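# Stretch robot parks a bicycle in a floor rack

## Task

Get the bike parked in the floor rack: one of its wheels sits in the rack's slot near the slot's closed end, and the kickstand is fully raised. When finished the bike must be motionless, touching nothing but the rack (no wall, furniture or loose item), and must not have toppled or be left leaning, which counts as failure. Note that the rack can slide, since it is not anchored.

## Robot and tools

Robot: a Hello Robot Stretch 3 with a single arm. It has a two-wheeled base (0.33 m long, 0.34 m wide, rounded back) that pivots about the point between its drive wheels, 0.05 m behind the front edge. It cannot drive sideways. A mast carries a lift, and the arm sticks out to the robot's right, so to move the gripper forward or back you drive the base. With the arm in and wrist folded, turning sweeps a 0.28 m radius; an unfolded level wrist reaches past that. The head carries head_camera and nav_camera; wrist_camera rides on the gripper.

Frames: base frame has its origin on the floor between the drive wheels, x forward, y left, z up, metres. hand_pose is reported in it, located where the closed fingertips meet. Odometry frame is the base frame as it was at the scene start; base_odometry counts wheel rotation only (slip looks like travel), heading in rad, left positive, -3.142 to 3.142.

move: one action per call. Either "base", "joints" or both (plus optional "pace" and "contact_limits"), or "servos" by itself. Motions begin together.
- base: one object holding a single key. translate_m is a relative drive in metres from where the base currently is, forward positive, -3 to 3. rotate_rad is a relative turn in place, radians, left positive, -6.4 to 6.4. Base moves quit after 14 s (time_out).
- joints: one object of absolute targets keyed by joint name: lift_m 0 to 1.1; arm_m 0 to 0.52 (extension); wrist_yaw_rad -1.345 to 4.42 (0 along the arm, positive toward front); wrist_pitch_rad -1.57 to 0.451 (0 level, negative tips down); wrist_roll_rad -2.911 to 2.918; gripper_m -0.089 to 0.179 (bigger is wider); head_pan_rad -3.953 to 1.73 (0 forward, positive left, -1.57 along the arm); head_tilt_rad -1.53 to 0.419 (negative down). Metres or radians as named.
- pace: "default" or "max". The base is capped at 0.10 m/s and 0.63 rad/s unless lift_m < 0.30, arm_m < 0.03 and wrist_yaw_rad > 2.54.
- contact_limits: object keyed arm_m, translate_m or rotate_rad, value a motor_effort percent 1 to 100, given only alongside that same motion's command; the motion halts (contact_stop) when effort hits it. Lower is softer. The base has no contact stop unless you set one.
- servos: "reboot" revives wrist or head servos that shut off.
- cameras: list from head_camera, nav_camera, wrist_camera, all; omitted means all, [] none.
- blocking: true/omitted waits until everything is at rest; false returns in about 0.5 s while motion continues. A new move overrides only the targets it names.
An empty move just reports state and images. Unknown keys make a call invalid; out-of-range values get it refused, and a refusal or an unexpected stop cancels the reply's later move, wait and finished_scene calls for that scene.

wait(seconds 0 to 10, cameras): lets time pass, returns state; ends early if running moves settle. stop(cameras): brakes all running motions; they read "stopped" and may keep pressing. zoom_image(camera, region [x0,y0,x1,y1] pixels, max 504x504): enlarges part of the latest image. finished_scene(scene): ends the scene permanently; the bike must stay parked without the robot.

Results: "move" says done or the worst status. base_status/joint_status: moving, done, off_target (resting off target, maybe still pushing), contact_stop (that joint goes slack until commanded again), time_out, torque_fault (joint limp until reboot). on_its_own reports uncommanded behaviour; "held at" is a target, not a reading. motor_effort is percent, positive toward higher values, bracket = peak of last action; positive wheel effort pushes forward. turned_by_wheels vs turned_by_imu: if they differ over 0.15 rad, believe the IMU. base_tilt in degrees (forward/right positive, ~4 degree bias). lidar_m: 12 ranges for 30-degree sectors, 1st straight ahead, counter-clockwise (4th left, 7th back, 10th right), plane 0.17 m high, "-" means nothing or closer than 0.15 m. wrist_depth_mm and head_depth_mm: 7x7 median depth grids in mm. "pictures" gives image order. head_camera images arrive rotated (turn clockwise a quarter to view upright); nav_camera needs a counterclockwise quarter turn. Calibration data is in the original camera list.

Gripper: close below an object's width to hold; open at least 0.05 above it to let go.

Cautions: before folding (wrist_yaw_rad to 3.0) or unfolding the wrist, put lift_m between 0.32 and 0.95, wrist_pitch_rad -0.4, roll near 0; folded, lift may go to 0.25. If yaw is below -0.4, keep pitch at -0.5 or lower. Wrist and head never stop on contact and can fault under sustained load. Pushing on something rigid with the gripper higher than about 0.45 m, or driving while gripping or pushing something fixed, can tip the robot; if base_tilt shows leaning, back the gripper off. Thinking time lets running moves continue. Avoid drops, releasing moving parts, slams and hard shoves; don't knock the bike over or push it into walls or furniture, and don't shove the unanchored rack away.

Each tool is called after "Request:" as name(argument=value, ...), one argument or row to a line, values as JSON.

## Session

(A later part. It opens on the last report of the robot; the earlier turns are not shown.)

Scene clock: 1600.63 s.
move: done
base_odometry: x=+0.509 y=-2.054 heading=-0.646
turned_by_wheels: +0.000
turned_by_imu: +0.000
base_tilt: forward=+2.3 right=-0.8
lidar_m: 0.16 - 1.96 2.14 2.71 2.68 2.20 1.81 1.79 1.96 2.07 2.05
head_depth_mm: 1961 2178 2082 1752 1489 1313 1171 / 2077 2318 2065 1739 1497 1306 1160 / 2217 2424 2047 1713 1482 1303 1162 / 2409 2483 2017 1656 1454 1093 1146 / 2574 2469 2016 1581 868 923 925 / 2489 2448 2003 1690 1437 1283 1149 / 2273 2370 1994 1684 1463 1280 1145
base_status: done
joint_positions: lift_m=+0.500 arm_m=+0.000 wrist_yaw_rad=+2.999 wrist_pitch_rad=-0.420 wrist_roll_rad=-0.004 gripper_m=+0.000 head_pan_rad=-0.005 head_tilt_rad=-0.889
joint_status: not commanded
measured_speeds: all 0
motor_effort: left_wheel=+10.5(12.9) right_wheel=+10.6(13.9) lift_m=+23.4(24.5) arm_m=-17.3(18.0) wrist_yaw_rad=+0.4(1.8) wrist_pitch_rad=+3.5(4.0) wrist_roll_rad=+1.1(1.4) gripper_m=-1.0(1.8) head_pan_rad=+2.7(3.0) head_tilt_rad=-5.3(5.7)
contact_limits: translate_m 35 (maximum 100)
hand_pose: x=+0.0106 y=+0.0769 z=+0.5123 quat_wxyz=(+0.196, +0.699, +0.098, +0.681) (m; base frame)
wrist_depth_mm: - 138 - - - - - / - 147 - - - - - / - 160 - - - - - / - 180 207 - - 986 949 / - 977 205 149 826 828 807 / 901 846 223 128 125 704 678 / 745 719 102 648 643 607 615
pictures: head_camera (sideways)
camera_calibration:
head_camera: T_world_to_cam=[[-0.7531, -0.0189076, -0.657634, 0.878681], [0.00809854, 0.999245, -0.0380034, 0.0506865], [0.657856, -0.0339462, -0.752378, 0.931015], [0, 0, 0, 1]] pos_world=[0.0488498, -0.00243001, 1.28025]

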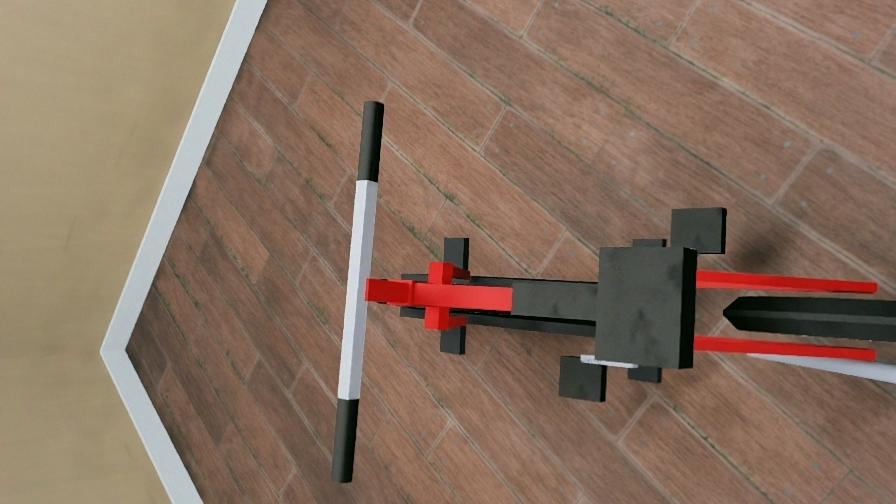

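Request:
move(
  base={"translate_m": 0.012},
  contact_limits={"translate_m": 35},
  cameras=["head_camera"],
)

Request:
zoom_image(
  camera="head_camera",
  region=[340, 220, 540, 370],
)

Request:
move(
  base={"translate_m": 0.01},
  contact_limits={"translate_m": 35},
  cameras=["head_camera"],
)

Request:
zoom_image(
  camera="head_camera",
  region=[340, 220, 540, 370],
)

Scene clock: 1611.13 s.
move: done
base_odometry: x=+0.518 y=-2.061 heading=-0.646
turned_by_wheels: +0.000
turned_by_imu: -0.001
base_tilt: forward=+2.3 right=-0.8
lidar_m: 0.16 - 1.94 2.12 2.72 2.69 2.22 1.82 1.80 1.97 2.06 2.04
head_depth_mm: 1960 2182 2059 1735 1491 1313 1176 / 2064 2309 2063 1733 1493 1308 1170 / 2204 2431 2044 1717 1480 1301 1164 / 2393 2489 2041 1658 1448 1088 1138 / 2558 2481 2007 1583 869 921 926 / 2459 2443 1971 1685 1428 1286 1152 / 2239 2354 1972 1670 1454 1278 1150
base_status: done
joint_positions: lift_m=+0.500 arm_m=+0.000 wrist_yaw_rad=+2.999 wrist_pitch_rad=-0.420 wrist_roll_rad=-0.004 gripper_m=+0.000 head_pan_rad=-0.005 head_tilt_rad=-0.889
joint_status: not commanded
measured_speeds: all 0
motor_effort: left_wheel=+10.8(19.9) right_wheel=+10.4(16.7) lift_m=+23.5(23.7) arm_m=-16.9(17.4) wrist_yaw_rad=+0.5(1.7) wrist_pitch_rad=+3.5(4.0) wrist_roll_rad=+1.1(1.3) gripper_m=-0.7(1.9) head_pan_rad=+2.2(2.9) head_tilt_rad=-5.3(5.8)
contact_limits: translate_m 35 (maximum 100)
hand_pose: x=+0.0106 y=+0.0769 z=+0.5123 quat_wxyz=(+0.196, +0.699, +0.098, +0.681) (m; base frame)
wrist_depth_mm: - 138 - - - - - / - 148 - - - - - / - 159 - - - - - / - 180 208 - - 978 932 / - 954 204 149 816 825 789 / 888 841 222 128 125 709 684 / 767 713 102 660 634 604 597
pictures: head_camera (sideways)
camera_calibration:
head_camera: T_world_to_cam=[[-0.7531, -0.0189076, -0.657634, 0.87868], [0.00809851, 0.999245, -0.0380034, 0.0506865], [0.657856, -0.0339462, -0.752378, 0.931015], [0, 0, 0, 1]] pos_world=[0.0488498, -0.00243001, 1.28025]

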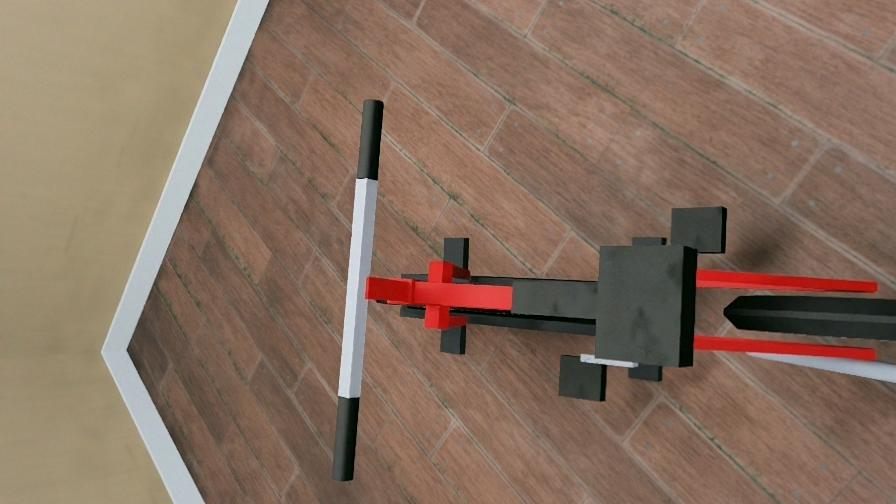

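Scaled by 2.520 from the camera's 896x504 image, which has a finer 1280x720 frame.

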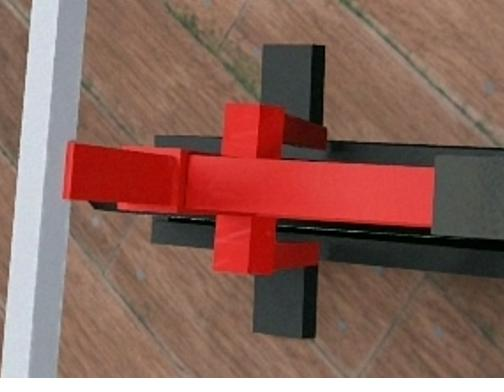

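Scene clock: 1612.00 s.
move: done
base_odometry: x=+0.526 y=-2.067 heading=-0.646
turned_by_wheels: +0.000
turned_by_imu: +0.000
base_tilt: forward=+2.3 right=-0.8
lidar_m: 0.15 - 1.94 2.13 2.72 2.70 2.22 1.82 1.81 1.99 2.05 2.03
head_depth_mm: 1934 2170 2072 1747 1510 1320 1166 / 2063 2301 2057 1711 1494 1307 1167 / 2189 2388 2041 1716 1485 1306 1164 / 2360 2492 2039 1667 1446 1094 1144 / 2517 2480 2012 1580 869 924 892 / 2484 2458 2004 1696 1439 1289 1145 / 2249 2361 1993 1683 1457 1282 1146
base_status: done
joint_positions: lift_m=+0.500 arm_m=+0.000 wrist_yaw_rad=+2.999 wrist_pitch_rad=-0.420 wrist_roll_rad=-0.004 gripper_m=+0.000 head_pan_rad=-0.005 head_tilt_rad=-0.889
joint_status: not commanded
measured_speeds: all 0
motor_effort: left_wheel=+13.3(21.0) right_wheel=+12.6(17.1) lift_m=+24.0(24.1) arm_m=-17.1(17.4) wrist_yaw_rad=+0.3(1.8) wrist_pitch_rad=+3.9(4.1) wrist_roll_rad=+1.2(1.3) gripper_m=-1.8(2.0) head_pan_rad=+2.3(3.0) head_tilt_rad=-4.8(5.8)
contact_limits: translate_m 35 (maximum 100)
hand_pose: x=+0.0106 y=+0.0769 z=+0.5123 quat_wxyz=(+0.196, +0.699, +0.098, +0.681) (m; base frame)
wrist_depth_mm: - 138 - - - - - / - 147 - - - - - / - 159 - - - - - / - 179 209 - - 986 944 / - 961 207 149 831 820 789 / 878 824 224 128 125 726 677 / 769 724 102 670 650 597 618
pictures: head_camera (sideways)
camera_calibration:
head_camera: T_world_to_cam=[[-0.75316, -0.0189072, -0.657566, 0.878591], [0.00809528, 0.999245, -0.0380037, 0.0506869], [0.657788, -0.033946, -0.752438, 0.931093], [0, 0, 0, 1]] pos_world=[0.0488478, -0.00243001, 1.28025]

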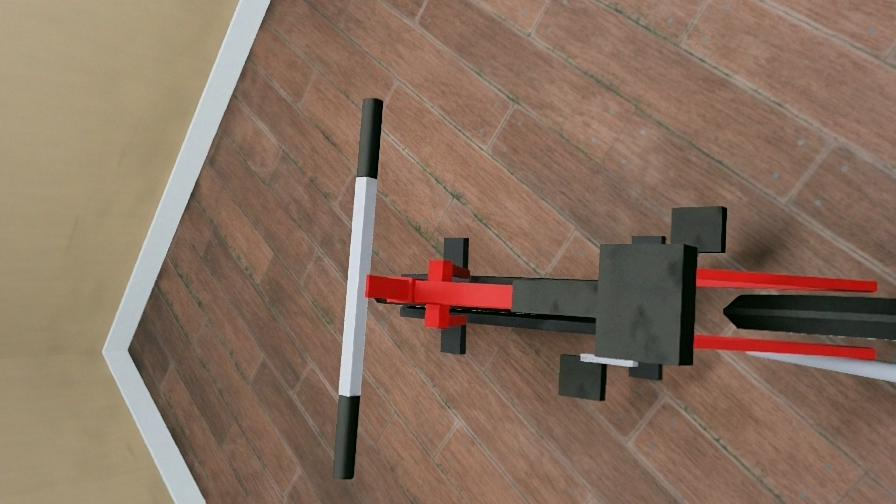

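Scaled by 2.520 from the camera's 896x504 image, which has a finer 1280x720 frame.

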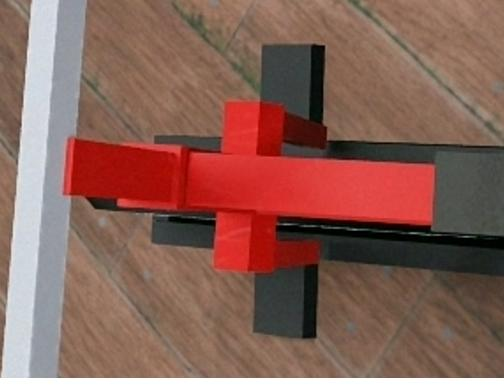

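Request:
move(
  base={"translate_m": -0.3},
  cameras=["head_camera","nav_camera"],
)

Request:
wait(
  seconds=1,
  cameras=["head_camera"],
)

Request:
zoom_image(
  camera="head_camera",
  region=[200, 120, 560, 480],
)

Scene clock: 1621.70 s.
move: done
base_odometry: x=+0.287 y=-1.887 heading=-0.646
turned_by_wheels: +0.000
turned_by_imu: -0.003
base_tilt: forward=+2.3 right=-0.8
lidar_m: 0.34 2.14 2.12 2.32 2.49 2.47 1.99 1.63 1.62 1.77 2.29 2.27
head_depth_mm: 2179 2360 2068 1734 1504 1313 1168 / 2306 2455 2070 1730 1489 1308 1159 / 2451 2523 2038 1701 1484 1304 1159 / 2641 2521 1967 1638 1398 1295 1157 / 2851 2477 1978 1038 1126 1228 1153 / 2725 2449 1986 1693 1460 1291 1148 / 2456 2446 1997 1689 1458 1280 1143
base_status: done
joint_positions: lift_m=+0.500 arm_m=+0.000 wrist_yaw_rad=+2.999 wrist_pitch_rad=-0.420 wrist_roll_rad=-0.004 gripper_m=+0.000 head_pan_rad=-0.005 head_tilt_rad=-0.889
joint_status: not commanded
measured_speeds: all 0
motor_effort: left_wheel=-2.2(11.4) right_wheel=-0.7(10.3) lift_m=+28.4(28.7) arm_m=-16.1(16.8) wrist_yaw_rad=+1.0(2.2) wrist_pitch_rad=+3.6(4.3) wrist_roll_rad=+1.1(1.3) gripper_m=-1.4(2.3) head_pan_rad=+2.6(3.4) head_tilt_rad=-5.1(6.0)
hand_pose: x=+0.0106 y=+0.0769 z=+0.5123 quat_wxyz=(+0.196, +0.699, +0.098, +0.681) (m; base frame)
wrist_depth_mm: - 138 - - - - - / - 147 - - - - - / - 159 - - - - - / - 181 208 - - 977 886 / - 998 203 149 822 814 770 / 885 813 223 127 125 721 682 / 765 725 102 635 640 595 609
pictures: head_camera (sideways), nav_camera (sideways)
camera_calibration:
head_camera: T_world_to_cam=[[-0.75316, -0.0189071, -0.657566, 0.878591], [0.00809541, 0.999245, -0.0380037, 0.0506869], [0.657788, -0.0339461, -0.752438, 0.931093], [0, 0, 0, 1]] pos_world=[0.0488478, -0.00243002, 1.28025]
nav_camera: T_world_to_cam=[[0.766308, -0.0634554, 0.639332, -0.795786], [-0.027557, -0.997441, -0.0659686, 0.132526], [0.641882, 0.0329342, -0.766096, 0.949522], [0, 0, 0, 1]] pos_world=[0.00398787, 0.0504186, 1.24494]

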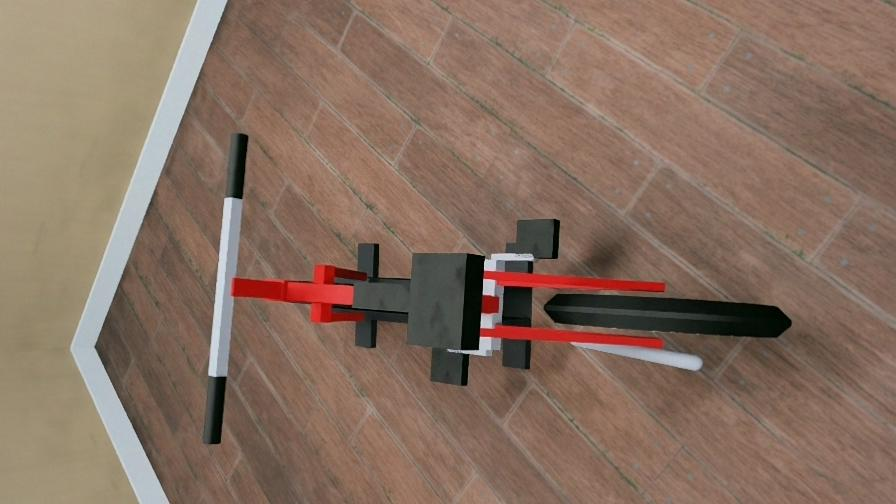

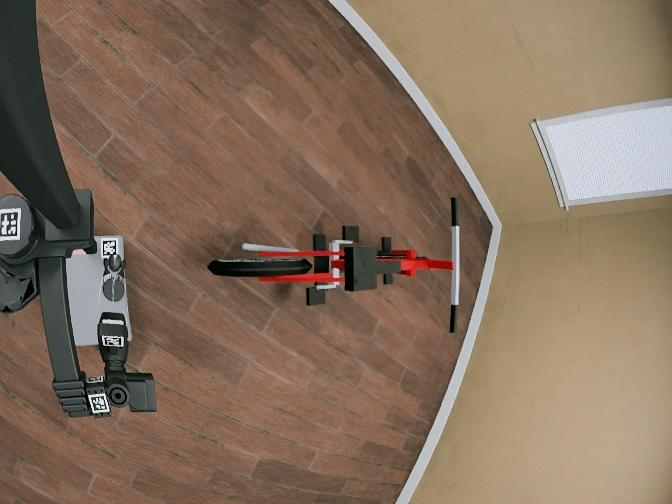

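Scene clock: 1622.70 s.
base_odometry: x=+0.287 y=-1.887 heading=-0.646
turned_by_wheels: +0.000
turned_by_imu: +0.000
base_tilt: forward=+2.3 right=-0.8
lidar_m: 0.34 2.13 2.12 2.32 2.49 2.47 2.00 1.64 1.62 1.77 2.28 2.27
head_depth_mm: 2153 2378 2069 1744 1493 1315 1172 / 2271 2467 2050 1719 1487 1302 1161 / 2472 2512 2041 1721 1484 1309 1159 / 2621 2511 1981 1645 1398 1294 1160 / 2866 2471 1963 1043 1127 1234 1153 / 2741 2471 1998 1683 1470 1287 1144 / 2458 2451 1993 1691 1456 1281 1144
base_status: done
joint_positions: lift_m=+0.500 arm_m=+0.000 wrist_yaw_rad=+2.999 wrist_pitch_rad=-0.420 wrist_roll_rad=-0.004 gripper_m=+0.000 head_pan_rad=-0.005 head_tilt_rad=-0.889
joint_status: not commanded
measured_speeds: all 0
motor_effort: left_wheel=-1.9(11.4) right_wheel=-0.2(10.3) lift_m=+29.0(28.7) arm_m=-16.2(16.8) wrist_yaw_rad=-0.1(2.2) wrist_pitch_rad=+3.1(4.3) wrist_roll_rad=+1.3(1.3) gripper_m=-0.6(2.3) head_pan_rad=+2.8(3.4) head_tilt_rad=-4.8(6.0)
hand_pose: x=+0.0106 y=+0.0769 z=+0.5123 quat_wxyz=(+0.196, +0.699, +0.098, +0.681) (m; base frame)
wrist_depth_mm: - 138 - - - - - / - 147 - - - - - / - 159 - - - - - / - 181 207 - - 969 930 / - 978 207 150 816 829 789 / 892 822 222 128 125 704 674 / 758 706 103 648 657 605 607
wait: 1.00 s; at rest by 0.27 s
pictures: head_camera (sideways)
camera_calibration:
head_camera: T_world_to_cam=[[-0.75316, -0.0189068, -0.657566, 0.878591], [0.00809579, 0.999245, -0.0380037, 0.0506869], [0.657788, -0.0339464, -0.752438, 0.931093], [0, 0, 0, 1]] pos_world=[0.0488478, -0.00243003, 1.28025]

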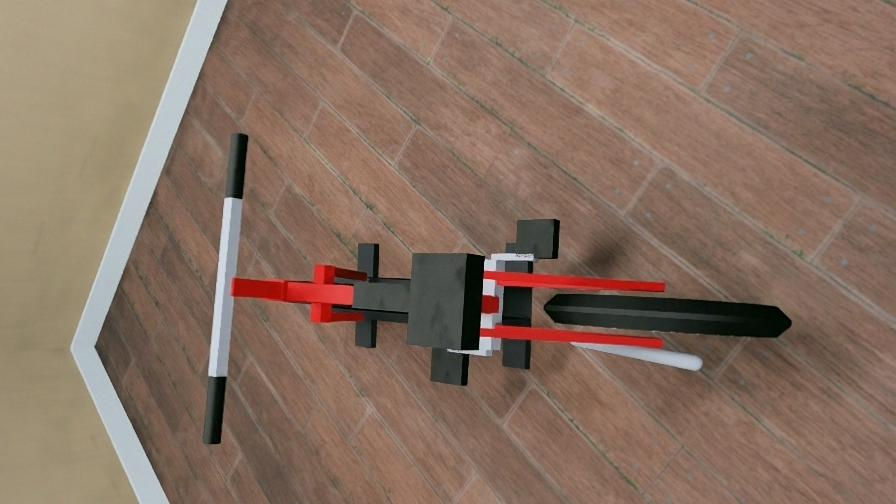

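Scaled by 1.400 from the camera's 896x504 image, which has a finer 1280x720 frame.

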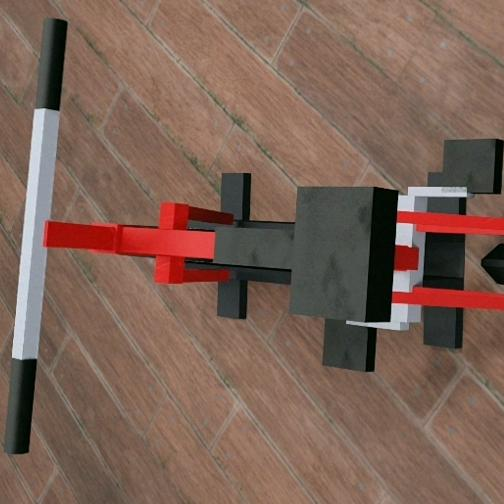

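Request:
finished_scene(
  scene=2,
)

The scene is finished: the task was done.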